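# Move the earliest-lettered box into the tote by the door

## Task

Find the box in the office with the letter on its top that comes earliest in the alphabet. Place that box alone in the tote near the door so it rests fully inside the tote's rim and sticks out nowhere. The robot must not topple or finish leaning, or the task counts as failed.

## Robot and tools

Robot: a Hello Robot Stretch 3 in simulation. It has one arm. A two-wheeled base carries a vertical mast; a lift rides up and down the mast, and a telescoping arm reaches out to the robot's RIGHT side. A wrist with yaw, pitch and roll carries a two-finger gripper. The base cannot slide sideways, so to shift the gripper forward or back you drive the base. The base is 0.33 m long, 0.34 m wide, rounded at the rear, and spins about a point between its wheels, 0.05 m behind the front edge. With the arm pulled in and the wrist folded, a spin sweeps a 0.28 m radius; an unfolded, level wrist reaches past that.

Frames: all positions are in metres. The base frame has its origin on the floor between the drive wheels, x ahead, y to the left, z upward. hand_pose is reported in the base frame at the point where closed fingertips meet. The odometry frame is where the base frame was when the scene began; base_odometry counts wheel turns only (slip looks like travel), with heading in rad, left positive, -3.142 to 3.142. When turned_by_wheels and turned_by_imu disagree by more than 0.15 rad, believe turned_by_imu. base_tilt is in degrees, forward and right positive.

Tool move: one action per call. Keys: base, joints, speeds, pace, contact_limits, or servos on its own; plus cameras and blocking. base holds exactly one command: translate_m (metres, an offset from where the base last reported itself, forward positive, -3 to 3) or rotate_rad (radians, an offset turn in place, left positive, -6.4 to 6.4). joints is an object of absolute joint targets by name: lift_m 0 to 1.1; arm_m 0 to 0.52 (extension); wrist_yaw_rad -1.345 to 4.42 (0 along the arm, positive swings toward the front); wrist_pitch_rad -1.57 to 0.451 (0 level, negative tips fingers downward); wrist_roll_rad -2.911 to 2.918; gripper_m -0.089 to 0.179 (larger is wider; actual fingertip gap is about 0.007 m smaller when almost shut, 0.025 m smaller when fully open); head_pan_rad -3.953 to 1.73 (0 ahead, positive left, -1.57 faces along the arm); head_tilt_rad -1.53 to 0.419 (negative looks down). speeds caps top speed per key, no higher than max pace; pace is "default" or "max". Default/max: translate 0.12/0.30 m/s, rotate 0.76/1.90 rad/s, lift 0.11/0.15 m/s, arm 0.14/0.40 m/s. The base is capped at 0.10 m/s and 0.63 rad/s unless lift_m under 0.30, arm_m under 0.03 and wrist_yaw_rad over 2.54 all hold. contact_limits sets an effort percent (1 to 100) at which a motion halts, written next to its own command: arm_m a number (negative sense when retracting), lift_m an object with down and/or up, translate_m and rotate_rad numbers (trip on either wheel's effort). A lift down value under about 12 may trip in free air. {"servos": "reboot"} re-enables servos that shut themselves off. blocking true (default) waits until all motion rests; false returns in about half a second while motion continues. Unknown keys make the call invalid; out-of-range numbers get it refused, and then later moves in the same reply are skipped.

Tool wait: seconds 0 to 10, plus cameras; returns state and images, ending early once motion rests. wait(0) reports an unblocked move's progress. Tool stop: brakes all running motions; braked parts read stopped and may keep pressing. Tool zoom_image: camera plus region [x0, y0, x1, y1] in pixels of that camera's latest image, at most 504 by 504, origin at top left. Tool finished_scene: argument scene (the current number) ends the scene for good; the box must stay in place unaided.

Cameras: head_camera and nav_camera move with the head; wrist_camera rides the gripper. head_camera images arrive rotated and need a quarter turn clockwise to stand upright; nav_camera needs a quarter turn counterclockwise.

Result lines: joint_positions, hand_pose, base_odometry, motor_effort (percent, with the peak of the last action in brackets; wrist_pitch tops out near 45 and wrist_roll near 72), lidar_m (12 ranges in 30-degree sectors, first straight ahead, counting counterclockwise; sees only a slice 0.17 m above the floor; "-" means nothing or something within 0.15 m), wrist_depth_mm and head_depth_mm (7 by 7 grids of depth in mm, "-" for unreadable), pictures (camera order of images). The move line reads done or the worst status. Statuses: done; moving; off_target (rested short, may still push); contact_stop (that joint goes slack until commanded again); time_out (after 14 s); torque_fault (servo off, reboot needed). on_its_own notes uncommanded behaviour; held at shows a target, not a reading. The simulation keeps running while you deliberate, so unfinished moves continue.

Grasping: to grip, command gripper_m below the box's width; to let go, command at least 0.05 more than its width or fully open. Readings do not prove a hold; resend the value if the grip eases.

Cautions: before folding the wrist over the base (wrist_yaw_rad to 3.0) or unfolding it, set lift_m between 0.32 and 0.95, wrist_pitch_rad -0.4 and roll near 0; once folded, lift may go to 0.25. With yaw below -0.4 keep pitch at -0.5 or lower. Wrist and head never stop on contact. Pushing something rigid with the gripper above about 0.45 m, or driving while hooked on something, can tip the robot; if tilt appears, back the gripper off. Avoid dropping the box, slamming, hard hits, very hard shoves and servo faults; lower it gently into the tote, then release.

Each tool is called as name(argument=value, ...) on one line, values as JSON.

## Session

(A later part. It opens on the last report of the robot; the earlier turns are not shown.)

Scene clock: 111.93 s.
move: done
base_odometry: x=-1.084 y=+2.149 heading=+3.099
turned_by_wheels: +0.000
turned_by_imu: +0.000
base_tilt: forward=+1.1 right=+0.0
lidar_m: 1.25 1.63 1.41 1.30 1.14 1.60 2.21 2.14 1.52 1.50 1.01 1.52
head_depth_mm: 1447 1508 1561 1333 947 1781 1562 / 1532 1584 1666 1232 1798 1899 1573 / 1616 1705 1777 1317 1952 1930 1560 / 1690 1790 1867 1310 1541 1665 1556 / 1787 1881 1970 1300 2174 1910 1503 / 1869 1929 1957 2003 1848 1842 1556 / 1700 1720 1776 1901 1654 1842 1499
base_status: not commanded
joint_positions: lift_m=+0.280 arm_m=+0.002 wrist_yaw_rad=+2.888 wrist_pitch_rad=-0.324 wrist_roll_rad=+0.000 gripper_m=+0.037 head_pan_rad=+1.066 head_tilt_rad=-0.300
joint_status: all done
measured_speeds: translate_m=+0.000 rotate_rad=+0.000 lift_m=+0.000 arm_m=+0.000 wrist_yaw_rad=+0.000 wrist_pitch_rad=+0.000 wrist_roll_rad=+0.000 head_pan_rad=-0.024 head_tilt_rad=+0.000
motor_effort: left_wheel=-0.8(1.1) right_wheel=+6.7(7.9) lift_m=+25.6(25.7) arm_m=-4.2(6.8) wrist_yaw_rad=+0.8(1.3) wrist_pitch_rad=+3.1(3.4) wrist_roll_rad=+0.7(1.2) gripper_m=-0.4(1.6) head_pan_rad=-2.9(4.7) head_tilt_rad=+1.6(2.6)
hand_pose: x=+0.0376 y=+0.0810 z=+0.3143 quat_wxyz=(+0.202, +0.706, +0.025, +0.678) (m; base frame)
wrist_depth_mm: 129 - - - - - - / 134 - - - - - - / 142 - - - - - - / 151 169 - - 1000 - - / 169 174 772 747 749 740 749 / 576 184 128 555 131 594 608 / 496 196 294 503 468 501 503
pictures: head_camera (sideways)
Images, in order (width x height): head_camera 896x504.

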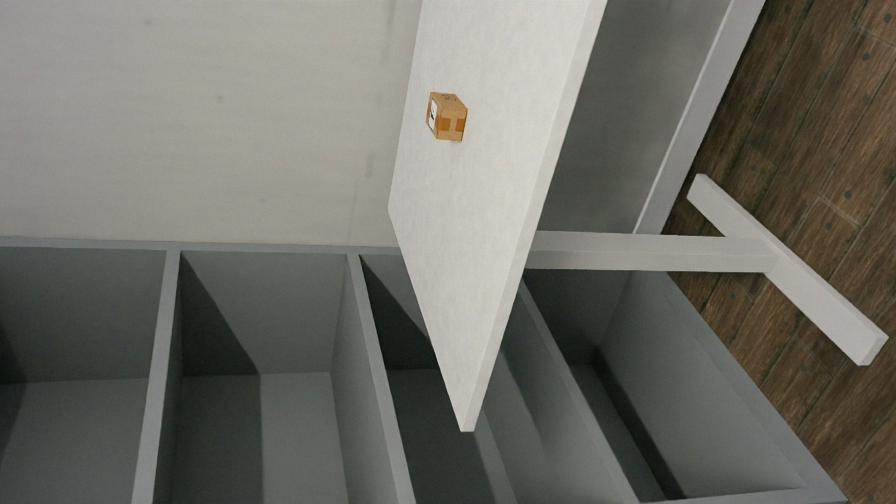

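move(base={"rotate_rad": -1.28}, joints={"head_pan_rad": -1.5, "head_tilt_rad": -0.5}, pace="max", cameras=[])

move(base={"translate_m": 0.346}, pace="max", cameras=[])

move(joints={"lift_m": 0.42, "wrist_pitch_rad": -0.4}, pace="max", cameras=[])

move(joints={"lift_m": 0.92, "wrist_yaw_rad": 0.0, "gripper_m": 0.13}, pace="max", cameras=[])

move(base={"rotate_rad": 1.73}, joints={"lift_m": 1.1, "wrist_pitch_rad": -0.8}, pace="max", cameras=["wrist_camera", "head_camera"])

Scene clock: 141.83 s.
move: done
base_odometry: x=-1.084 y=+2.149 heading=+1.820
turned_by_wheels: -1.280
turned_by_imu: -1.274
base_tilt: forward=+0.9 right=-0.1
lidar_m: 1.01 1.01 1.75 1.25 1.45 1.30 1.46 1.14 1.61 2.14 2.15 1.52
head_depth_mm: 1854 2018 2224 2411 1981 1595 1330 / 1851 1975 2171 2372 1977 1589 1326 / 1815 1966 2161 2367 1971 1585 1326 / 1796 1955 2148 2321 1958 1575 1330 / 1808 1951 2135 2302 1979 1587 1329 / 1778 1932 2120 2298 1961 1580 1327 / 1776 1918 2109 2259 1959 1578 1327
base_status: done
joint_positions: lift_m=+0.280 arm_m=+0.002 wrist_yaw_rad=+2.888 wrist_pitch_rad=-0.324 wrist_roll_rad=+0.000 gripper_m=+0.037 head_pan_rad=-1.516 head_tilt_rad=-0.500
joint_status: all done
measured_speeds: translate_m=+0.000 rotate_rad=+0.000 lift_m=+0.000 arm_m=+0.000 wrist_yaw_rad=+0.000 wrist_pitch_rad=+0.000 wrist_roll_rad=+0.000 head_pan_rad=+0.024 head_tilt_rad=+0.000
motor_effort: left_wheel=+9.9(17.5) right_wheel=-8.5(15.6) lift_m=+28.3(28.3) arm_m=-16.7(16.7) wrist_yaw_rad=+0.8(1.2) wrist_pitch_rad=+2.9(3.5) wrist_roll_rad=+0.9(1.2) gripper_m=+0.1(1.1) head_pan_rad=+2.1(4.9) head_tilt_rad=-3.5(4.6)
hand_pose: x=+0.0376 y=+0.0810 z=+0.3143 quat_wxyz=(+0.202, +0.706, +0.025, +0.678) (m; base frame)
wrist_depth_mm: 128 - - - - - - / 134 - - - - - - / 142 - - - - - - / 151 169 - - - - 991 / 169 173 782 737 750 750 743 / 573 185 128 552 131 598 602 / 495 197 295 505 468 502 497
pictures: none
No camera images: "cameras" was empty.

Scene clock: 144.27 s.
move: done
base_odometry: x=-1.170 y=+2.484 heading=+1.820
turned_by_wheels: +0.000
turned_by_imu: +0.000
base_tilt: forward=+1.1 right=-0.3
lidar_m: 1.12 0.68 1.35 1.25 1.71 1.64 1.63 1.47 1.81 2.07 1.26 1.25
head_depth_mm: 1763 1938 2121 2303 1992 1599 1328 / 1776 1907 2100 2289 1982 1591 1330 / 1753 1907 2076 2275 1952 1583 1329 / 1744 1908 2053 2290 1970 1596 1322 / 1745 1891 2073 2279 1983 1572 1329 / 1742 1890 2025 2272 1964 1568 1320 / 1727 1865 2023 2246 1945 1576 1327
base_status: done
joint_positions: lift_m=+0.280 arm_m=+0.002 wrist_yaw_rad=+2.888 wrist_pitch_rad=-0.324 wrist_roll_rad=+0.000 gripper_m=+0.037 head_pan_rad=-1.502 head_tilt_rad=-0.500
joint_status: not commanded
measured_speeds: all 0
motor_effort: left_wheel=+10.2(20.2) right_wheel=-5.1(7.0) lift_m=+29.2(29.4) arm_m=-22.8(23.6) wrist_yaw_rad=+0.4(1.2) wrist_pitch_rad=+3.1(3.4) wrist_roll_rad=+0.7(1.1) gripper_m=+0.0(1.2) head_pan_rad=+2.9(4.5) head_tilt_rad=-2.1(3.8)
hand_pose: x=+0.0376 y=+0.0810 z=+0.3143 quat_wxyz=(+0.202, +0.706, +0.025, +0.678) (m; base frame)
wrist_depth_mm: 128 - - - - - - / 134 - - - - - - / 142 - - - - - - / 151 169 991 989 - 997 939 / 169 173 773 741 743 741 743 / 561 184 128 551 131 626 577 / 497 197 294 499 467 468 497
pictures: none
No camera images: "cameras" was empty.

Scene clock: 146.00 s.
move: done
base_odometry: x=-1.170 y=+2.484 heading=+1.820
turned_by_wheels: +0.000
turned_by_imu: +0.000
base_tilt: forward=+1.0 right=-0.1
lidar_m: 1.12 0.68 1.35 1.25 1.71 1.64 1.63 1.47 1.82 2.07 1.26 1.25
head_depth_mm: 1785 1930 2104 2304 1992 1607 1347 / 1760 1914 2101 2298 1975 1594 1339 / 1760 1895 2089 2303 1958 1584 1337 / 1746 1899 2064 2295 1955 1585 1330 / 1749 1880 2053 2266 1959 1590 1328 / 1736 1883 2037 2266 1960 1569 1322 / 1721 1872 2051 2235 1950 1579 1320
base_status: not commanded
joint_positions: lift_m=+0.420 arm_m=+0.002 wrist_yaw_rad=+2.888 wrist_pitch_rad=-0.415 wrist_roll_rad=+0.000 gripper_m=+0.037 head_pan_rad=-1.500 head_tilt_rad=-0.500
joint_status: all done
measured_speeds: all 0
motor_effort: left_wheel=+10.1(10.3) right_wheel=-5.2(5.5) lift_m=+28.8(32.5) arm_m=-22.2(23.2) wrist_yaw_rad=+0.7(1.4) wrist_pitch_rad=+2.8(5.3) wrist_roll_rad=+1.1(1.2) gripper_m=+0.3(1.1) head_pan_rad=+3.1(4.1) head_tilt_rad=-3.6(3.9)
hand_pose: x=+0.0350 y=+0.0708 z=+0.4332 quat_wxyz=(+0.232, +0.704, +0.058, +0.668) (m; base frame)
wrist_depth_mm: 129 - - - - - - / 136 - - - - - - / 147 176 - - - - - / 164 179 - - - - - / 835 182 900 869 876 851 872 / 721 202 128 673 131 753 693 / 609 594 575 615 579 581 613
pictures: none
No camera images: "cameras" was empty.

Scene clock: 150.13 s.
move: done
base_odometry: x=-1.170 y=+2.484 heading=+1.820
turned_by_wheels: +0.000
turned_by_imu: +0.001
base_tilt: forward=+1.0 right=-0.2
lidar_m: 1.12 0.68 1.34 1.25 1.71 1.64 1.63 1.47 1.82 2.07 1.27 1.25
head_depth_mm: 1781 1933 2116 2314 1970 1513 1402 / 1774 1913 2103 2287 1967 1725 - / 1763 1888 2075 2311 1963 1668 302 / 1746 1880 2094 2263 1970 1498 1295 / 1731 1880 2073 2271 1969 1575 1323 / 1729 1867 2037 2238 1959 1588 1318 / 1717 1873 2056 2233 1965 1575 1317
base_status: not commanded
joint_positions: lift_m=+0.920 arm_m=+0.002 wrist_yaw_rad=+0.003 wrist_pitch_rad=-0.416 wrist_roll_rad=+0.000 gripper_m=+0.130 head_pan_rad=-1.500 head_tilt_rad=-0.500
joint_status: all done
measured_speeds: all 0
motor_effort: left_wheel=+10.0(10.4) right_wheel=-5.3(5.6) lift_m=+29.5(33.1) arm_m=-21.0(22.5) wrist_yaw_rad=-1.8(6.5) wrist_pitch_rad=+2.6(3.2) wrist_roll_rad=+0.8(1.2) gripper_m=-0.7(91.2) head_pan_rad=+3.3(4.8) head_tilt_rad=-2.7(4.0)
hand_pose: x=-0.0208 y=-0.3714 z=+0.9331 quat_wxyz=(+0.692, +0.147, -0.691, -0.145) (m; base frame)
wrist_depth_mm: - - - - - - - / - - - - - - - / - - - - - - - / - - - - - - - / - - - - - - - / - 126 - - - 125 - / - - - - - - -
pictures: none
No camera images: "cameras" was empty.

Scene clock: 153.80 s.
move: done
base_odometry: x=-1.170 y=+2.484 heading=-2.733
turned_by_wheels: +1.729
turned_by_imu: +1.725
base_tilt: forward=+0.8 right=-0.2
lidar_m: 1.25 1.71 1.63 1.47 1.82 2.18 2.07 1.26 1.18 0.69 0.69 1.50
head_depth_mm: - - - - - - - / 920 999 - - - - - / 929 1004 1060 711 556 422 1325 / 937 1014 1057 708 555 427 1324 / 940 1018 1051 707 533 440 1091 / 946 1027 1089 706 533 440 1310 / 952 1035 1130 702 531 452 1326
base_status: done
joint_positions: lift_m=+1.098 arm_m=+0.002 wrist_yaw_rad=+0.002 wrist_pitch_rad=-0.809 wrist_roll_rad=+0.000 gripper_m=+0.130 head_pan_rad=-1.500 head_tilt_rad=-0.500
joint_status: all done
joint sent to its limit — lift_m, upper limit.
measured_speeds: all 0
motor_effort: left_wheel=-10.3(15.4) right_wheel=+10.3(14.7) lift_m=+30.1(32.2) arm_m=-22.9(23.8) wrist_yaw_rad=-1.8(2.1) wrist_pitch_rad=+1.6(4.3) wrist_roll_rad=+1.0(1.1) gripper_m=-0.5(1.2) head_pan_rad=+3.2(4.0) head_tilt_rad=-1.7(3.8)
hand_pose: x=-0.0212 y=-0.3061 z=+1.0342 quat_wxyz=(+0.651, +0.279, -0.649, -0.278) (m; base frame)
wrist_depth_mm: - - - 397 - - - / - - - - - - - / - - - - - - - / - - - - - - - / 268 - 261 268 267 152 265 / 257 126 262 - - 125 - / - - - - - - -
pictures: head_camera (sideways), wrist_camera
Images, in order (width x height): head_camera 896x504, wrist_camera 644x364.

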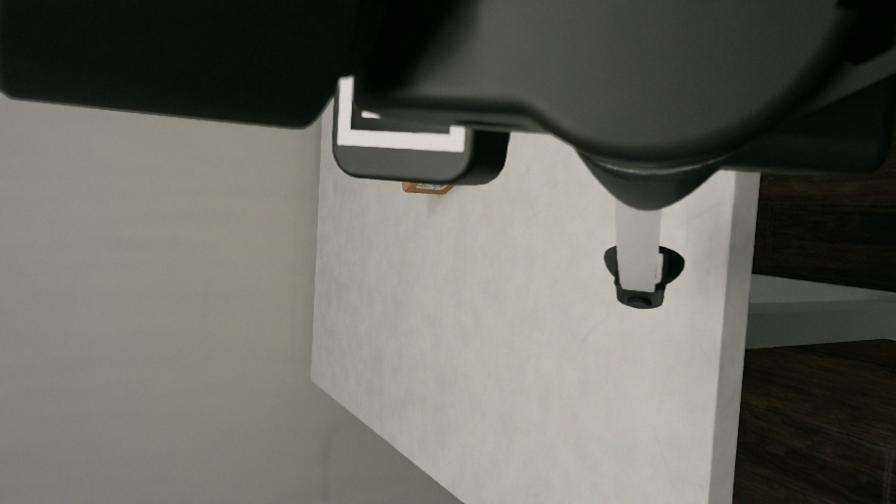

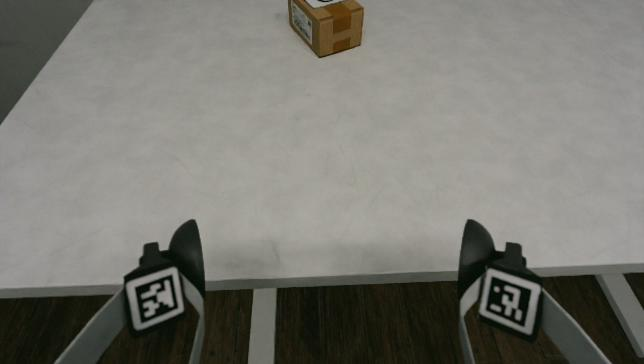

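move(base={"translate_m": -0.05}, joints={"wrist_yaw_rad": 0.42, "arm_m": 0.28}, pace="max", cameras=["wrist_camera"])

Scene clock: 171.30 s.
move: done
base_odometry: x=-1.124 y=+2.504 heading=-2.734
turned_by_wheels: +0.000
turned_by_imu: +0.001
base_tilt: forward=+0.9 right=-0.1
lidar_m: 1.30 1.70 1.65 1.46 1.79 2.13 2.02 1.22 1.19 1.12 0.70 1.51
head_depth_mm: 303 324 1000 715 538 432 1343 / 316 328 374 683 538 431 1336 / 925 432 421 651 535 441 1321 / 938 1011 1056 671 533 441 1339 / 944 1021 1053 675 533 440 1241 / 951 1026 1051 705 531 452 1295 / 958 1039 1128 705 530 452 1327
base_status: done
joint_positions: lift_m=+1.098 arm_m=+0.280 wrist_yaw_rad=+0.417 wrist_pitch_rad=-0.811 wrist_roll_rad=+0.000 gripper_m=+0.130 head_pan_rad=-1.500 head_tilt_rad=-0.500
joint_status: all done
measured_speeds: all 0
motor_effort: left_wheel=-8.3(14.5) right_wheel=-0.4(5.8) lift_m=+29.7(30.3) arm_m=+23.6(26.7) wrist_yaw_rad=+3.3(7.3) wrist_pitch_rad=+1.8(2.2) wrist_roll_rad=+0.7(1.1) gripper_m=+0.6(1.1) head_pan_rad=+2.4(3.6) head_tilt_rad=-3.2(3.3)
hand_pose: x=+0.0428 y=-0.5704 z=+1.0339 quat_wxyz=(+0.694, +0.407, -0.577, -0.139) (m; base frame)
wrist_depth_mm: - - - - - - - / - - - - - - - / - - - - - - - / - - - 244 238 - - / 267 260 261 261 223 153 262 / 245 126 240 246 244 125 244 / - 218 225 224 225 220 223
pictures: wrist_camera
Images, in order (width x height): wrist_camera 644x364.

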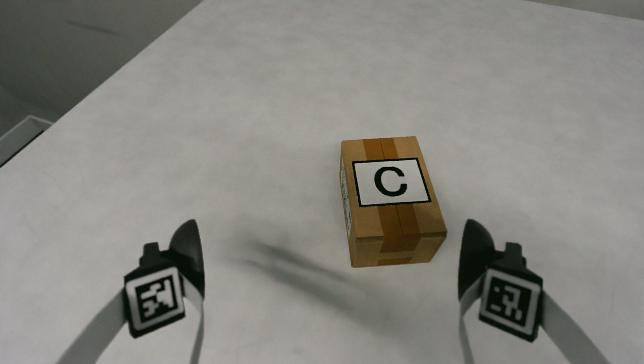

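move(base={"translate_m": 0.005}, joints={"arm_m": 0.404}, pace="max", cameras=[])

move(joints={"wrist_pitch_rad": -1.0}, cameras=["wrist_camera"])

Scene clock: 190.57 s.
move: done
base_odometry: x=-1.128 y=+2.502 heading=-2.734
turned_by_wheels: +0.000
turned_by_imu: +0.001
base_tilt: forward=+1.0 right=-0.1
lidar_m: 1.30 1.71 1.65 1.46 1.78 2.14 2.02 1.23 1.19 1.12 0.70 1.50
head_depth_mm: 405 433 1039 715 538 432 1341 / 892 436 690 714 538 430 1331 / 931 969 877 649 537 442 1328 / 934 1018 1060 684 534 442 1329 / 944 1024 1050 707 532 440 1243 / 949 1030 1052 704 532 453 1290 / 960 1040 1126 703 531 452 1321
base_status: done
joint_positions: lift_m=+1.098 arm_m=+0.404 wrist_yaw_rad=+0.417 wrist_pitch_rad=-0.811 wrist_roll_rad=+0.000 gripper_m=+0.130 head_pan_rad=-1.500 head_tilt_rad=-0.500
joint_status: all done
measured_speeds: all 0
motor_effort: left_wheel=+3.0(5.5) right_wheel=+6.8(10.1) lift_m=+28.7(29.0) arm_m=+23.2(27.0) wrist_yaw_rad=+2.6(3.6) wrist_pitch_rad=+2.0(2.1) wrist_roll_rad=+0.8(1.0) gripper_m=-0.6(0.9) head_pan_rad=+1.6(4.3) head_tilt_rad=-1.7(2.4)
hand_pose: x=+0.0428 y=-0.6944 z=+1.0339 quat_wxyz=(+0.694, +0.408, -0.577, -0.139) (m; base frame)
wrist_depth_mm: - - - - - - - / - - - - - - - / - - - - - - - / - - - - - - - / 266 261 259 265 258 153 263 / 246 126 240 194 244 125 243 / - 217 221 177 224 219 223
pictures: none
No camera images: "cameras" was empty.

Scene clock: 191.43 s.
move: done
base_odometry: x=-1.128 y=+2.502 heading=-2.734
turned_by_wheels: +0.000
turned_by_imu: +0.000
base_tilt: forward=+0.9 right=-0.1
lidar_m: 1.29 1.71 1.65 1.47 1.78 2.13 2.02 1.22 1.18 1.12 0.70 1.51
head_depth_mm: 404 430 1035 717 539 432 1334 / 891 435 506 715 537 430 1334 / 924 971 590 650 536 442 1322 / 940 1009 1057 675 535 441 1327 / 939 1021 1051 708 533 440 1239 / 948 1027 1047 705 532 452 1288 / 949 1039 1124 702 531 452 1326
base_status: not commanded
joint_positions: lift_m=+1.098 arm_m=+0.404 wrist_yaw_rad=+0.417 wrist_pitch_rad=-1.005 wrist_roll_rad=+0.000 gripper_m=+0.130 head_pan_rad=-1.500 head_tilt_rad=-0.500
joint_status: all done
measured_speeds: all 0
motor_effort: left_wheel=+2.8(3.1) right_wheel=+6.7(7.5) lift_m=+28.3(28.7) arm_m=+20.6(23.1) wrist_yaw_rad=+3.3(3.5) wrist_pitch_rad=+1.1(2.8) wrist_roll_rad=+0.8(1.1) gripper_m=-0.4(1.1) head_pan_rad=+2.9(3.1) head_tilt_rad=-1.5(2.3)
hand_pose: x=+0.0258 y=-0.6560 z=+1.0070 quat_wxyz=(+0.677, +0.462, -0.535, -0.205) (m; base frame)
wrist_depth_mm: - - - - - - - / - - - - - - - / 266 265 264 260 264 262 261 / 251 250 250 249 248 247 248 / 235 233 231 180 228 230 230 / 219 126 216 168 217 125 215 / - 201 204 160 201 199 202
pictures: wrist_camera
Images, in order (width x height): wrist_camera 644x364.

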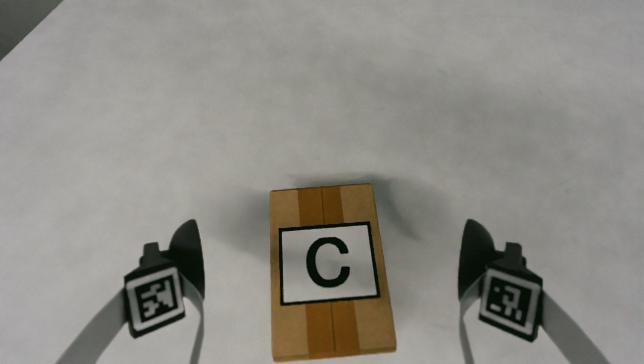

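move(joints={"lift_m": 1.054}, cameras=[])

move(joints={"gripper_m": 0.02}, cameras=[])

move(joints={"lift_m": 1.1, "gripper_m": 0.01}, cameras=["wrist_camera"])

move(joints={"arm_m": 0.0}, speeds={"arm_m": 0.3}, cameras=["wrist_camera"])

Scene clock: 228.03 s.
move: done
base_odometry: x=-1.128 y=+2.502 heading=-2.734
turned_by_wheels: +0.000
turned_by_imu: +0.001
base_tilt: forward=+1.0 right=-0.1
lidar_m: 1.30 1.71 1.65 1.46 1.79 2.14 2.02 1.22 1.18 1.12 0.70 1.50
head_depth_mm: 899 439 1000 716 538 432 1334 / 921 445 491 683 539 431 1334 / 925 993 551 649 535 442 1334 / 939 1014 1062 673 534 440 1322 / 942 1019 1049 708 533 440 1241 / 952 1035 1043 703 532 453 1292 / 958 1034 1130 701 531 452 1315
base_status: not commanded
joint_positions: lift_m=+1.054 arm_m=+0.404 wrist_yaw_rad=+0.417 wrist_pitch_rad=-1.006 wrist_roll_rad=+0.000 gripper_m=+0.130 head_pan_rad=-1.500 head_tilt_rad=-0.500
joint_status: all done
measured_speeds: all 0
motor_effort: left_wheel=+3.0(3.1) right_wheel=+7.0(7.5) lift_m=+21.8(25.7) arm_m=+7.9(11.8) wrist_yaw_rad=+3.3(3.6) wrist_pitch_rad=+0.9(1.2) wrist_roll_rad=+0.7(1.2) gripper_m=-0.5(1.3) head_pan_rad=+1.9(3.0) head_tilt_rad=+0.1(1.8)
hand_pose: x=+0.0257 y=-0.6558 z=+0.9634 quat_wxyz=(+0.677, +0.462, -0.535, -0.205) (m; base frame)
wrist_depth_mm: 254 257 255 255 254 253 252 / 237 235 235 234 233 232 231 / 218 217 216 216 215 214 214 / 202 201 198 144 196 199 198 / 190 188 182 134 184 185 185 / - 126 145 126 172 125 174 / - 161 162 119 121 161 161
pictures: none
No camera images: "cameras" was empty.

Scene clock: 229.67 s.
move: done
base_odometry: x=-1.128 y=+2.502 heading=-2.734
turned_by_wheels: +0.000
turned_by_imu: +0.000
base_tilt: forward=+0.9 right=+0.0
lidar_m: 1.29 1.70 1.65 1.47 1.79 2.15 2.02 1.22 1.18 1.12 0.70 1.51
head_depth_mm: 901 440 1008 716 539 432 1330 / 924 446 491 682 538 430 1335 / 928 990 553 653 536 442 1328 / 933 1012 1064 676 535 442 1333 / 944 1019 1052 710 533 441 1248 / 951 1027 1045 706 531 453 1284 / 956 1037 1129 704 531 453 1316
base_status: not commanded
joint_positions: lift_m=+1.054 arm_m=+0.404 wrist_yaw_rad=+0.420 wrist_pitch_rad=-0.990 wrist_roll_rad=-0.001 gripper_m=+0.021 head_pan_rad=-1.500 head_tilt_rad=-0.500
joint_status: all done
measured_speeds: all 0
motor_effort: left_wheel=+2.8(3.2) right_wheel=+6.5(7.4) lift_m=+23.4(24.7) arm_m=+3.2(7.8) wrist_yaw_rad=+0.5(3.5) wrist_pitch_rad=-2.1(2.4) wrist_roll_rad=+0.9(1.1) gripper_m=-24.2(98.4) head_pan_rad=+1.9(3.2) head_tilt_rad=-0.2(2.0)
hand_pose: x=+0.0275 y=-0.6589 z=+0.9652 quat_wxyz=(+0.679, +0.459, -0.538, -0.199) (m; base frame)
wrist_depth_mm: 262 262 260 260 259 258 261 / 244 242 242 241 241 240 239 / 223 223 222 221 221 220 219 / 207 205 205 147 201 203 203 / 194 190 161 137 151 189 188 / - 178 128 128 129 177 176 / 167 163 163 122 129 115 165
pictures: none
No camera images: "cameras" was empty.

Scene clock: 230.90 s.
move: off_target
base_odometry: x=-1.128 y=+2.502 heading=-2.734
turned_by_wheels: +0.000
turned_by_imu: +0.000
base_tilt: forward=+0.9 right=-0.2
lidar_m: 1.30 1.70 1.65 1.46 1.79 2.14 2.03 1.23 1.18 1.12 0.70 1.50
head_depth_mm: 405 430 1035 716 538 432 1334 / 888 435 501 713 537 431 1331 / 926 970 652 629 535 443 1319 / 936 1015 1058 679 533 440 1322 / 939 1022 1052 705 534 440 1243 / 948 1035 1048 706 532 452 1302 / 953 1032 1128 704 531 452 1316
base_status: not commanded
joint_positions: lift_m=+1.098 arm_m=+0.404 wrist_yaw_rad=+0.420 wrist_pitch_rad=-1.010 wrist_roll_rad=-0.003 gripper_m=+0.014 head_pan_rad=-1.500 head_tilt_rad=-0.500
joint_status: gripper_m off_target (ended at +0.014, target +0.010); the others done
joint sent to its limit — lift_m, upper limit.
measured_speeds: all 0
motor_effort: left_wheel=+2.9(3.1) right_wheel=+6.4(7.1) lift_m=+30.2(31.9) arm_m=-0.6(3.1) wrist_yaw_rad=+0.3(1.1) wrist_pitch_rad=+1.5(2.8) wrist_roll_rad=+1.8(2.0) gripper_m=-12.5(72.5) head_pan_rad=+1.2(2.8) head_tilt_rad=-0.1(1.9)
hand_pose: x=+0.0257 y=-0.6549 z=+1.0065 quat_wxyz=(+0.678, +0.464, -0.532, -0.205) (m; base frame)
wrist_depth_mm: - - - - - - - / - - - - - - - / 263 264 264 262 263 260 259 / 250 249 249 151 244 247 245 / 233 232 226 140 150 230 229 / 218 218 128 131 131 216 215 / 205 205 202 122 127 198 202
pictures: wrist_camera
Images, in order (width x height): wrist_camera 644x364.

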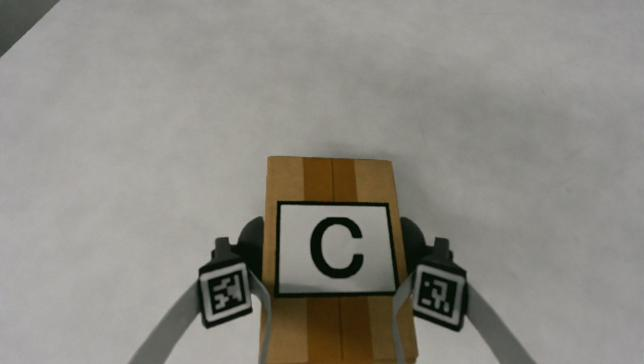

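Scene clock: 234.57 s.
move: done
base_odometry: x=-1.128 y=+2.502 heading=-2.734
turned_by_wheels: +0.000
turned_by_imu: +0.001
base_tilt: forward=+0.8 right=-0.1
lidar_m: 1.30 1.71 1.64 1.46 1.79 2.14 2.03 1.22 1.18 1.12 0.69 1.51
head_depth_mm: - - - - - - - / 920 1000 998 - - - - / 929 1002 1054 - - - - / 933 1012 1060 - 500 341 - / 942 1023 1051 707 534 428 1077 / 950 1029 1049 706 532 454 1295 / 958 1039 1119 704 531 452 1320
base_status: not commanded
joint_positions: lift_m=+1.098 arm_m=+0.002 wrist_yaw_rad=+0.420 wrist_pitch_rad=-1.011 wrist_roll_rad=-0.003 gripper_m=+0.014 head_pan_rad=-1.500 head_tilt_rad=-0.500
joint_status: all done
joint sent to its limit — arm_m, lower limit.
measured_speeds: all 0
motor_effort: left_wheel=+2.8(3.1) right_wheel=+6.5(7.1) lift_m=+28.2(30.4) arm_m=-22.8(26.3) wrist_yaw_rad=+0.5(1.1) wrist_pitch_rad=+1.5(2.1) wrist_roll_rad=+1.8(2.1) gripper_m=-12.8(13.8) head_pan_rad=+2.1(3.2) head_tilt_rad=+0.5(1.4)
hand_pose: x=+0.0256 y=-0.2525 z=+1.0064 quat_wxyz=(+0.678, +0.464, -0.532, -0.205) (m; base frame)
wrist_depth_mm: - - - - - - - / - - - - - - - / - - - 261 263 263 264 / - - - 150 248 248 248 / - - 154 140 153 238 231 / - - 128 130 131 - - / - - - 122 127 - -
pictures: wrist_camera
Images, in order (width x height): wrist_camera 644x364.

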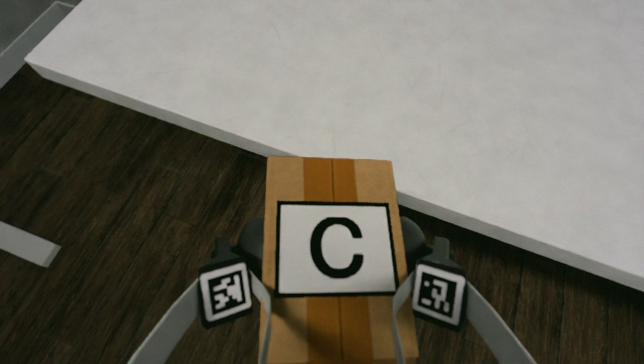

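move(base={"rotate_rad": 2.425}, joints={"lift_m": 0.93, "head_pan_rad": 0.0, "head_tilt_rad": -0.45}, pace="max", cameras=[])

move(joints={"lift_m": 0.45, "wrist_yaw_rad": 2.62, "wrist_pitch_rad": -0.4}, pace="max", cameras=[])

move(joints={"lift_m": 0.28}, pace="max", cameras=[])

move(base={"translate_m": 2.204}, pace="max", cameras=[])

move(base={"rotate_rad": -0.854}, pace="max", cameras=["head_camera"])

Scene clock: 248.47 s.
move: done
base_odometry: x=-1.128 y=+2.502 heading=-0.309
turned_by_wheels: +2.424
turned_by_imu: +2.417
base_tilt: forward=+1.0 right=-0.1
lidar_m: 1.78 2.03 2.03 1.22 1.12 0.70 1.29 1.30 1.75 1.70 1.65 1.46
head_depth_mm: 1518 1687 1883 1940 1990 1675 1385 / 2670 2830 1833 1939 2003 1675 1383 / 2538 2712 2973 2881 2085 1668 1368 / 2296 2469 2692 2777 2120 1661 1375 / 2151 2289 2483 2570 2107 1657 1371 / 1971 2127 2274 2418 2082 1644 1367 / 1881 1958 2103 2248 2073 1645 1365
base_status: done
joint_positions: lift_m=+0.930 arm_m=+0.002 wrist_yaw_rad=+0.420 wrist_pitch_rad=-1.011 wrist_roll_rad=-0.003 gripper_m=+0.014 head_pan_rad=+0.001 head_tilt_rad=-0.450
joint_status: all done
measured_speeds: all 0
motor_effort: left_wheel=-10.7(15.4) right_wheel=+10.0(15.0) lift_m=+21.8(25.2) arm_m=-23.3(23.8) wrist_yaw_rad=+0.3(1.2) wrist_pitch_rad=+2.1(2.2) wrist_roll_rad=+1.8(2.1) gripper_m=-13.1(14.3) head_pan_rad=-2.9(6.0) head_tilt_rad=+4.0(5.4)
hand_pose: x=+0.0256 y=-0.2525 z=+0.8388 quat_wxyz=(+0.678, +0.464, -0.532, -0.205) (m; base frame)
wrist_depth_mm: - - - - - - - / - - - - - - - / - - - - - - - / - - - 150 - - - / - - 154 140 154 - - / 987 - 128 131 131 - 980 / 953 940 915 122 126 914 948
pictures: none
No camera images: "cameras" was empty.

Scene clock: 252.47 s.
move: done
base_odometry: x=-1.128 y=+2.502 heading=-0.309
turned_by_wheels: +0.000
turned_by_imu: +0.001
base_tilt: forward=+1.1 right=+0.0
lidar_m: 1.78 2.03 2.02 1.22 1.12 0.70 1.29 1.29 1.75 1.70 1.65 1.46
head_depth_mm: 1507 1676 1881 1930 1983 1666 1379 / 2691 2835 1829 1944 1993 1657 1368 / 2497 2718 2972 2910 2117 1669 1381 / 2296 2505 2701 2798 2088 1661 1369 / 2118 2272 2511 2587 2109 1652 1365 / 1990 2103 2256 2418 2079 1650 1375 / 1852 1951 2076 2243 2106 1660 1378
base_status: not commanded
joint_positions: lift_m=+0.450 arm_m=+0.002 wrist_yaw_rad=+2.617 wrist_pitch_rad=-0.428 wrist_roll_rad=-0.003 gripper_m=+0.014 head_pan_rad=+0.000 head_tilt_rad=-0.450
joint_status: all done
measured_speeds: all 0
motor_effort: left_wheel=-10.2(10.6) right_wheel=+9.4(10.3) lift_m=+22.1(24.6) arm_m=-14.0(23.4) wrist_yaw_rad=+3.9(8.0) wrist_pitch_rad=+5.1(8.5) wrist_roll_rad=+1.8(2.1) gripper_m=-12.8(14.1) head_pan_rad=-2.2(4.8) head_tilt_rad=+2.9(4.3)
hand_pose: x=+0.0906 y=+0.0463 z=+0.4605 quat_wxyz=(+0.325, +0.705, -0.033, +0.630) (m; base frame)
wrist_depth_mm: - - - - - - - / - - - - - - - / - - - - - - - / - - - 150 - - - / 901 908 154 140 154 903 909 / 760 776 128 131 131 748 760 / 209 615 601 122 127 622 641
pictures: none
No camera images: "cameras" was empty.

Scene clock: 254.40 s.
move: done
base_odometry: x=-1.128 y=+2.502 heading=-0.309
turned_by_wheels: +0.000
turned_by_imu: +0.000
base_tilt: forward=+1.0 right=-0.2
lidar_m: 1.78 2.03 2.03 1.22 1.12 0.70 1.29 1.30 1.75 1.70 1.64 1.46
head_depth_mm: 1497 1682 1893 1915 2008 1672 1385 / 2673 2892 1847 1947 1986 1657 1378 / 2487 2709 2979 2861 2111 1650 1375 / 2320 2486 2718 2793 2091 1660 1367 / 2127 2307 2474 2596 2079 1658 1373 / 2004 2106 2275 2421 2101 1648 1369 / 1855 1958 2090 2243 2079 1650 1363
base_status: not commanded
joint_positions: lift_m=+0.280 arm_m=+0.002 wrist_yaw_rad=+2.617 wrist_pitch_rad=-0.427 wrist_roll_rad=-0.003 gripper_m=+0.014 head_pan_rad=+0.000 head_tilt_rad=-0.450
joint_status: all done
measured_speeds: all 0
motor_effort: left_wheel=-10.3(10.6) right_wheel=+9.4(10.4) lift_m=+22.7(22.8) arm_m=-9.0(13.7) wrist_yaw_rad=+3.0(4.0) wrist_pitch_rad=+4.5(5.2) wrist_roll_rad=+1.9(2.0) gripper_m=-13.2(14.3) head_pan_rad=-3.5(4.9) head_tilt_rad=+2.3(3.9)
hand_pose: x=+0.0906 y=+0.0464 z=+0.2906 quat_wxyz=(+0.324, +0.705, -0.034, +0.630) (m; base frame)
wrist_depth_mm: - - - - - - - / - - - - - - - / - - - - - - - / 792 797 799 151 759 803 817 / 624 632 158 140 154 634 642 / 530 527 128 131 131 530 524 / 210 - 267 122 127 438 456
pictures: none
No camera images: "cameras" was empty.

Scene clock: 263.20 s.
move: done
base_odometry: x=+0.971 y=+1.831 heading=-0.309
turned_by_wheels: +0.000
turned_by_imu: -0.002
base_tilt: forward=+0.9 right=-0.1
lidar_m: 0.58 0.50 0.50 0.57 0.97 2.29 2.83 0.47 0.47 0.54 2.08 0.97
head_depth_mm: 716 794 878 976 1118 1353 1385 / 649 710 787 881 996 1147 1274 / 589 641 703 777 874 989 1138 / 541 585 636 697 769 859 970 / 500 537 578 629 689 761 849 / 465 495 532 574 623 681 752 / 435 463 493 528 569 616 673
base_status: done
joint_positions: lift_m=+0.280 arm_m=+0.002 wrist_yaw_rad=+2.617 wrist_pitch_rad=-0.427 wrist_roll_rad=-0.003 gripper_m=+0.014 head_pan_rad=+0.000 head_tilt_rad=-0.450
joint_status: not commanded
measured_speeds: all 0
motor_effort: left_wheel=+2.5(15.0) right_wheel=+5.8(15.3) lift_m=+30.2(31.3) arm_m=+12.0(12.0) wrist_yaw_rad=+3.1(3.8) wrist_pitch_rad=+4.6(5.2) wrist_roll_rad=+1.8(2.2) gripper_m=-12.8(14.7) head_pan_rad=-2.2(4.3) head_tilt_rad=+3.0(3.9)
hand_pose: x=+0.0905 y=+0.0465 z=+0.2906 quat_wxyz=(+0.324, +0.705, -0.034, +0.630) (m; base frame)
wrist_depth_mm: - - - - - - - / - - - - - - - / - - - - - - - / 760 718 - 151 155 - - / 625 637 158 140 146 583 540 / 525 523 128 130 131 528 531 / 210 - 267 122 127 438 452
pictures: none
No camera images: "cameras" was empty.

Scene clock: 264.83 s.
move: done
base_odometry: x=+0.971 y=+1.831 heading=-1.163
turned_by_wheels: -0.854
turned_by_imu: -0.851
base_tilt: forward=+0.9 right=-0.2
lidar_m: 2.08 0.77 0.53 0.50 0.51 0.66 1.51 2.29 3.28 0.47 0.48 2.22
head_depth_mm: 1752 1868 2072 2231 2114 1673 1382 / 1754 1882 2053 2223 2121 1665 1379 / 1736 1903 2024 2210 2102 1657 1380 / 1747 1883 2030 2222 2089 1661 1371 / 1760 1879 2049 2222 2076 1662 1371 / 1761 1881 2037 2173 2094 1655 1367 / 1662 1573 1620 1622 1631 1562 1367
base_status: done
joint_positions: lift_m=+0.280 arm_m=+0.002 wrist_yaw_rad=+2.617 wrist_pitch_rad=-0.427 wrist_roll_rad=-0.003 gripper_m=+0.014 head_pan_rad=+0.000 head_tilt_rad=-0.450
joint_status: not commanded
measured_speeds: all 0
motor_effort: left_wheel=+8.6(17.5) right_wheel=-9.0(16.1) lift_m=+30.0(30.6) arm_m=+10.6(13.4) wrist_yaw_rad=+3.0(3.5) wrist_pitch_rad=+4.9(5.1) wrist_roll_rad=+1.8(2.0) gripper_m=-13.6(14.1) head_pan_rad=-2.6(3.5) head_tilt_rad=+1.4(3.1)
hand_pose: x=+0.0905 y=+0.0465 z=+0.2906 quat_wxyz=(+0.324, +0.705, -0.034, +0.630) (m; base frame)
wrist_depth_mm: - - - - - - - / - - - - - - - / - - - - 968 - - / - - - 151 762 803 800 / 516 580 150 140 154 644 636 / 524 520 128 131 131 539 533 / 209 - 266 122 127 438 448
pictures: head_camera (sideways)
Images, in order (width x height): head_camera 896x504.

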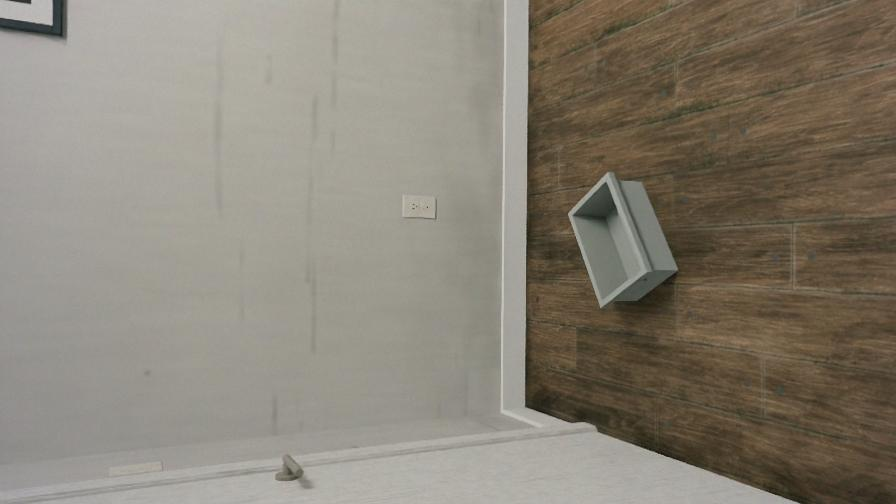

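move(base={"rotate_rad": -0.186}, pace="max", cameras=[])

move(base={"translate_m": 1.034}, pace="max", cameras=[])

move(base={"rotate_rad": 2.286}, pace="max", cameras=[])

move(joints={"lift_m": 0.4}, pace="max", cameras=[])

move(joints={"wrist_yaw_rad": 0.0, "wrist_pitch_rad": -1.0, "arm_m": 0.26, "lift_m": 0.43}, pace="max", cameras=["wrist_camera"])

Scene clock: 282.63 s.
move: done
base_odometry: x=+0.971 y=+1.831 heading=-1.348
turned_by_wheels: -0.186
turned_by_imu: -0.184
base_tilt: forward=+1.0 right=-0.1
lidar_m: 2.08 0.97 0.58 0.50 0.50 0.58 1.00 2.29 2.83 0.47 0.47 0.54
head_depth_mm: 1871 2045 2211 2423 2119 1681 1373 / 1857 1989 2146 2377 2104 1660 1379 / 1807 1957 2136 2329 2096 1663 1375 / 1792 1923 2064 2287 2099 1661 1362 / 1753 1889 2032 2241 2080 1644 1366 / 1713 1859 1988 2133 2087 1660 1369 / 1692 1813 1975 2123 2063 1642 1371
base_status: done
joint_positions: lift_m=+0.280 arm_m=+0.002 wrist_yaw_rad=+2.617 wrist_pitch_rad=-0.427 wrist_roll_rad=-0.003 gripper_m=+0.014 head_pan_rad=+0.000 head_tilt_rad=-0.450
joint_status: not commanded
measured_speeds: all 0
motor_effort: left_wheel=+8.3(17.4) right_wheel=-8.3(15.9) lift_m=+29.7(29.9) arm_m=-2.5(2.5) wrist_yaw_rad=+3.2(3.2) wrist_pitch_rad=+4.7(5.1) wrist_roll_rad=+1.8(2.0) gripper_m=-13.3(13.6) head_pan_rad=-2.0(3.7) head_tilt_rad=+2.1(2.7)
hand_pose: x=+0.0905 y=+0.0465 z=+0.2906 quat_wxyz=(+0.324, +0.705, -0.034, +0.630) (m; base frame)
wrist_depth_mm: - - - - - - - / - - - - - - - / - - - - - - - / - - - 151 758 807 805 / 521 586 153 140 154 639 637 / 514 527 128 130 131 522 535 / 209 - 269 122 127 438 455
pictures: none
No camera images: "cameras" was empty.

Scene clock: 287.43 s.
move: done
base_odometry: x=+1.199 y=+0.823 heading=-1.348
turned_by_wheels: +0.000
turned_by_imu: +0.000
base_tilt: forward=+1.1 right=-0.1
lidar_m: 1.09 1.09 0.86 0.74 0.74 0.88 1.54 0.69 0.76 1.32 2.18 1.26
head_depth_mm: 970 1044 1138 1253 1392 1531 1380 / 947 1022 1111 1227 1362 1519 1374 / 937 1004 1093 1191 1323 1472 1375 / 915 986 1066 1169 1289 1432 1374 / 898 968 1045 1148 1255 1397 1371 / 882 953 1021 1119 1223 1355 1364 / 873 935 1008 1088 1199 1331 1367
base_status: done
joint_positions: lift_m=+0.280 arm_m=+0.002 wrist_yaw_rad=+2.617 wrist_pitch_rad=-0.427 wrist_roll_rad=-0.003 gripper_m=+0.014 head_pan_rad=+0.000 head_tilt_rad=-0.450
joint_status: not commanded
measured_speeds: all 0
motor_effort: left_wheel=+5.5(17.2) right_wheel=+2.9(15.2) lift_m=+28.6(29.8) arm_m=-20.2(20.2) wrist_yaw_rad=+2.6(3.6) wrist_pitch_rad=+4.9(5.2) wrist_roll_rad=+1.8(2.0) gripper_m=-13.0(14.0) head_pan_rad=-2.1(4.1) head_tilt_rad=+0.3(2.8)
hand_pose: x=+0.0905 y=+0.0465 z=+0.2906 quat_wxyz=(+0.324, +0.705, -0.034, +0.630) (m; base frame)
wrist_depth_mm: 590 - - - - - - / 603 - - - - - - / - - 982 - - - - / - 772 792 151 155 772 807 / 626 638 158 140 144 612 636 / 523 523 128 130 131 527 531 / 210 - 267 122 127 439 455
pictures: none
No camera images: "cameras" was empty.

Scene clock: 289.93 s.
move: done
base_odometry: x=+1.199 y=+0.823 heading=+0.937
turned_by_wheels: +2.286
turned_by_imu: +2.277
base_tilt: forward=+1.0 right=-0.2
lidar_m: 0.74 0.99 2.22 0.69 0.85 1.89 1.72 1.17 1.09 1.10 0.79 0.74
head_depth_mm: 613 647 679 727 780 852 940 / 642 683 733 794 857 925 1012 / 671 720 774 837 920 1013 1120 / 703 757 818 894 981 1086 1226 / 739 799 866 955 1053 1175 1307 / 783 849 926 1016 1134 1278 1351 / 824 897 988 1094 1237 1412 1365
base_status: done
joint_positions: lift_m=+0.280 arm_m=+0.002 wrist_yaw_rad=+2.617 wrist_pitch_rad=-0.427 wrist_roll_rad=-0.003 gripper_m=+0.014 head_pan_rad=+0.000 head_tilt_rad=-0.450
joint_status: not commanded
measured_speeds: all 0
motor_effort: left_wheel=-8.6(16.1) right_wheel=+9.5(17.3) lift_m=+28.6(29.2) arm_m=-23.2(23.9) wrist_yaw_rad=+2.9(3.5) wrist_pitch_rad=+4.8(5.2) wrist_roll_rad=+1.8(2.2) gripper_m=-12.2(13.9) head_pan_rad=-2.3(3.8) head_tilt_rad=+1.1(2.1)
hand_pose: x=+0.0905 y=+0.0465 z=+0.2906 quat_wxyz=(+0.324, +0.705, -0.034, +0.630) (m; base frame)
wrist_depth_mm: - - - - - - - / - - - - - - - / - - - - - - - / 753 748 756 150 754 803 762 / 640 636 158 140 154 638 640 / 523 523 128 130 131 527 531 / 210 - 267 122 127 440 453
pictures: none
No camera images: "cameras" was empty.

Scene clock: 291.53 s.
move: done
base_odometry: x=+1.199 y=+0.823 heading=+0.937
turned_by_wheels: +0.000
turned_by_imu: +0.000
base_tilt: forward=+0.8 right=-0.2
lidar_m: 0.74 0.99 2.21 0.69 0.85 1.89 1.72 1.16 1.09 1.10 0.79 0.74
head_depth_mm: 613 646 681 723 781 856 944 / 641 684 733 792 862 929 1009 / 670 718 773 837 918 1006 1122 / 703 753 817 892 978 1093 1214 / 739 799 868 950 1052 1179 1304 / 781 846 920 1021 1130 1286 1355 / 824 898 984 1099 1233 1406 1370
base_status: not commanded
joint_positions: lift_m=+0.400 arm_m=+0.002 wrist_yaw_rad=+2.617 wrist_pitch_rad=-0.427 wrist_roll_rad=-0.003 gripper_m=+0.014 head_pan_rad=+0.000 head_tilt_rad=-0.450
joint_status: all done
measured_speeds: all 0
motor_effort: left_wheel=-8.5(8.7) right_wheel=+9.6(10.0) lift_m=+29.1(33.0) arm_m=-22.4(23.4) wrist_yaw_rad=+2.5(3.6) wrist_pitch_rad=+4.7(5.2) wrist_roll_rad=+1.9(2.1) gripper_m=-12.9(13.8) head_pan_rad=-2.6(3.4) head_tilt_rad=+1.1(2.0)
hand_pose: x=+0.0905 y=+0.0465 z=+0.4107 quat_wxyz=(+0.324, +0.705, -0.034, +0.630) (m; base frame)
wrist_depth_mm: - - - - - - - / - - - - - - - / - - - - - - - / - - 981 150 998 - - / 785 798 154 140 154 829 789 / 687 708 128 130 131 686 684 / 209 567 556 122 127 567 580
pictures: none
No camera images: "cameras" was empty.

Scene clock: 293.43 s.
move: done
base_odometry: x=+1.199 y=+0.823 heading=+0.937
turned_by_wheels: +0.000
turned_by_imu: +0.000
base_tilt: forward=+0.9 right=-0.1
lidar_m: 0.74 1.00 2.22 0.69 0.85 1.89 1.72 1.16 1.09 1.11 0.79 0.74
head_depth_mm: 612 647 682 725 782 856 942 / 638 683 735 792 862 929 1007 / 669 715 775 839 914 1014 1128 / 700 757 821 890 975 1085 1213 / 738 798 869 950 1050 1175 1304 / 779 848 925 1019 1135 1275 1352 / 825 899 987 1101 1230 1398 1367
base_status: not commanded
joint_positions: lift_m=+0.430 arm_m=+0.260 wrist_yaw_rad=+0.003 wrist_pitch_rad=-1.009 wrist_roll_rad=-0.003 gripper_m=+0.014 head_pan_rad=+0.000 head_tilt_rad=-0.450
joint_status: all done
measured_speeds: all 0
motor_effort: left_wheel=-8.5(8.7) right_wheel=+9.1(9.8) lift_m=+21.4(32.3) arm_m=+24.0(26.1) wrist_yaw_rad=-2.1(9.5) wrist_pitch_rad=+1.6(5.6) wrist_roll_rad=+1.9(2.1) gripper_m=-12.5(13.8) head_pan_rad=-2.4(4.1) head_tilt_rad=-0.2(2.0)
hand_pose: x=-0.0212 y=-0.5210 z=+0.3390 quat_wxyz=(+0.621, +0.344, -0.617, -0.341) (m; base frame)
wrist_depth_mm: 515 - 733 730 712 - - / 526 667 665 661 660 666 636 / 600 613 610 611 612 616 607 / 566 570 575 150 560 561 566 / 530 528 163 140 148 527 524 / 495 499 128 130 131 494 495 / 471 465 358 122 127 371 462
pictures: wrist_camera
Images, in order (width x height): wrist_camera 644x364.

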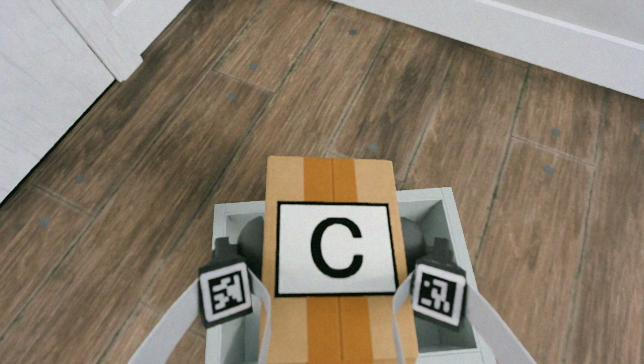

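move(joints={"arm_m": 0.3}, cameras=[])

move(joints={"lift_m": 0.13}, cameras=[])

move(joints={"gripper_m": 0.11}, cameras=[])

move(joints={"lift_m": 0.36}, pace="max", cameras=["wrist_camera"])

Scene clock: 305.13 s.
move: done
base_odometry: x=+1.199 y=+0.823 heading=+0.937
turned_by_wheels: +0.000
turned_by_imu: +0.001
base_tilt: forward=+1.1 right=+0.0
lidar_m: 0.74 0.99 2.21 0.69 0.85 1.90 1.72 1.16 1.09 1.11 0.79 0.74
head_depth_mm: 615 647 683 726 785 856 948 / 640 687 733 790 860 928 1009 / 672 717 773 838 918 1003 1122 / 703 757 818 890 981 1083 1218 / 739 798 869 952 1050 1176 1305 / 777 845 922 1020 1132 1278 1361 / 827 893 988 1095 1242 1411 1365
base_status: not commanded
joint_positions: lift_m=+0.430 arm_m=+0.300 wrist_yaw_rad=+0.003 wrist_pitch_rad=-1.010 wrist_roll_rad=-0.003 gripper_m=+0.014 head_pan_rad=+0.000 head_tilt_rad=-0.450
joint_status: all done
measured_speeds: all 0
motor_effort: left_wheel=-8.4(8.6) right_wheel=+9.0(9.7) lift_m=+22.1(22.3) arm_m=+24.3(26.5) wrist_yaw_rad=-2.5(2.8) wrist_pitch_rad=+1.4(2.1) wrist_roll_rad=+1.7(2.1) gripper_m=-13.8(13.8) head_pan_rad=-2.1(3.4) head_tilt_rad=+0.3(2.1)
hand_pose: x=-0.0212 y=-0.5608 z=+0.3389 quat_wxyz=(+0.621, +0.344, -0.617, -0.341) (m; base frame)
wrist_depth_mm: 482 - 724 717 699 - - / 512 660 667 661 657 650 - / 597 615 618 615 612 615 610 / 570 566 563 150 557 568 560 / 532 530 158 140 150 528 523 / 499 496 128 131 131 491 490 / 468 462 347 122 127 363 464
pictures: none
No camera images: "cameras" was empty.

Scene clock: 308.70 s.
move: done
base_odometry: x=+1.199 y=+0.823 heading=+0.937
turned_by_wheels: +0.000
turned_by_imu: +0.001
base_tilt: forward=+1.0 right=+0.0
lidar_m: 0.74 0.99 2.21 0.68 0.85 1.89 1.71 1.16 1.09 1.11 0.79 0.74
head_depth_mm: 613 647 680 727 780 857 941 / 640 685 734 791 864 931 1014 / 671 718 774 839 915 1011 1121 / 703 754 818 892 979 1088 1214 / 739 797 864 949 1048 1177 1306 / 781 846 926 1016 1137 1280 1346 / 825 900 988 1097 1237 1402 1361
base_status: not commanded
joint_positions: lift_m=+0.130 arm_m=+0.300 wrist_yaw_rad=+0.003 wrist_pitch_rad=-1.010 wrist_roll_rad=-0.003 gripper_m=+0.014 head_pan_rad=+0.000 head_tilt_rad=-0.450
joint_status: all done
measured_speeds: all 0
motor_effort: left_wheel=-8.3(8.7) right_wheel=+9.2(9.6) lift_m=+21.3(22.8) arm_m=+18.1(24.5) wrist_yaw_rad=-2.1(2.8) wrist_pitch_rad=+1.6(2.1) wrist_roll_rad=+1.8(2.0) gripper_m=-12.7(14.0) head_pan_rad=-2.7(3.6) head_tilt_rad=+0.0(1.8)
hand_pose: x=-0.0212 y=-0.5608 z=+0.0389 quat_wxyz=(+0.620, +0.344, -0.617, -0.341) (m; base frame)
wrist_depth_mm: 122 122 124 123 125 126 125 / 137 134 139 143 150 153 157 / 151 169 172 179 185 195 178 / 149 201 219 150 221 224 181 / 147 205 208 140 154 210 183 / 151 192 128 130 131 196 185 / 143 168 183 122 127 181 180
pictures: none
No camera images: "cameras" was empty.

Scene clock: 310.20 s.
move: done
base_odometry: x=+1.199 y=+0.823 heading=+0.937
turned_by_wheels: +0.000
turned_by_imu: +0.000
base_tilt: forward=+0.8 right=-0.2
lidar_m: 0.74 0.99 2.22 0.69 0.85 1.89 1.71 1.17 1.09 1.11 0.80 0.74
head_depth_mm: 613 646 681 725 781 859 945 / 639 683 733 794 857 929 1004 / 668 719 772 839 918 1006 1123 / 704 755 816 892 983 1087 1216 / 741 796 865 951 1054 1176 1302 / 782 847 924 1021 1137 1281 1356 / 827 895 985 1100 1240 1405 1371
base_status: not commanded
joint_positions: lift_m=+0.130 arm_m=+0.300 wrist_yaw_rad=+0.003 wrist_pitch_rad=-1.010 wrist_roll_rad=-0.003 gripper_m=+0.110 head_pan_rad=+0.000 head_tilt_rad=-0.450
joint_status: all done
measured_speeds: all 0
motor_effort: left_wheel=-8.4(8.7) right_wheel=+9.4(9.7) lift_m=+21.6(21.6) arm_m=+15.2(18.3) wrist_yaw_rad=-1.9(2.5) wrist_pitch_rad=+1.4(2.0) wrist_roll_rad=+1.8(2.0) gripper_m=-0.3(91.2) head_pan_rad=-1.7(3.8) head_tilt_rad=+0.0(1.5)
hand_pose: x=-0.0212 y=-0.5608 z=+0.0389 quat_wxyz=(+0.620, +0.344, -0.617, -0.341) (m; base frame)
wrist_depth_mm: 122 122 124 123 125 126 125 / 137 134 140 143 150 154 157 / 150 169 172 179 185 196 179 / 149 201 220 169 224 224 181 / 147 206 207 158 162 209 183 / 151 126 148 148 150 129 185 / - 124 184 140 180 180 180
pictures: none
No camera images: "cameras" was empty.

Scene clock: 312.53 s.
move: done
base_odometry: x=+1.199 y=+0.823 heading=+0.937
turned_by_wheels: +0.000
turned_by_imu: +0.000
base_tilt: forward=+0.9 right=+0.0
lidar_m: 0.74 0.99 2.21 0.68 0.85 1.89 1.72 1.16 1.09 1.10 0.79 0.74
head_depth_mm: 614 645 680 724 782 856 940 / 640 685 734 793 861 931 1013 / 669 717 772 840 915 1008 1122 / 702 756 818 889 977 1087 1212 / 741 798 867 948 1050 1177 1299 / 781 844 921 1023 1133 1284 1360 / 822 896 988 1094 1229 1410 1357
base_status: not commanded
joint_positions: lift_m=+0.360 arm_m=+0.300 wrist_yaw_rad=+0.003 wrist_pitch_rad=-1.010 wrist_roll_rad=-0.003 gripper_m=+0.110 head_pan_rad=+0.000 head_tilt_rad=-0.450
joint_status: all done
measured_speeds: all 0
motor_effort: left_wheel=-8.4(8.5) right_wheel=+9.1(9.8) lift_m=+29.7(33.3) arm_m=+10.8(15.3) wrist_yaw_rad=-2.4(2.7) wrist_pitch_rad=+1.6(2.1) wrist_roll_rad=+1.8(2.1) gripper_m=+0.2(1.3) head_pan_rad=-2.2(3.5) head_tilt_rad=+0.3(1.7)
hand_pose: x=-0.0212 y=-0.5608 z=+0.2689 quat_wxyz=(+0.620, +0.344, -0.617, -0.341) (m; base frame)
wrist_depth_mm: 476 613 625 628 618 599 514 / 554 569 571 571 573 572 565 / 524 528 525 530 531 525 522 / 490 488 486 494 488 486 488 / 459 460 339 339 338 445 452 / 429 125 146 377 416 129 422 / 407 124 393 388 395 290 396
pictures: wrist_camera
Images, in order (width x height): wrist_camera 644x364.

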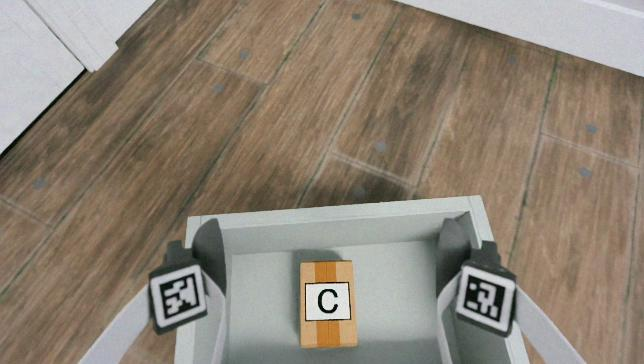

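finished_scene(scene=2)

The scene is finished: the task was done.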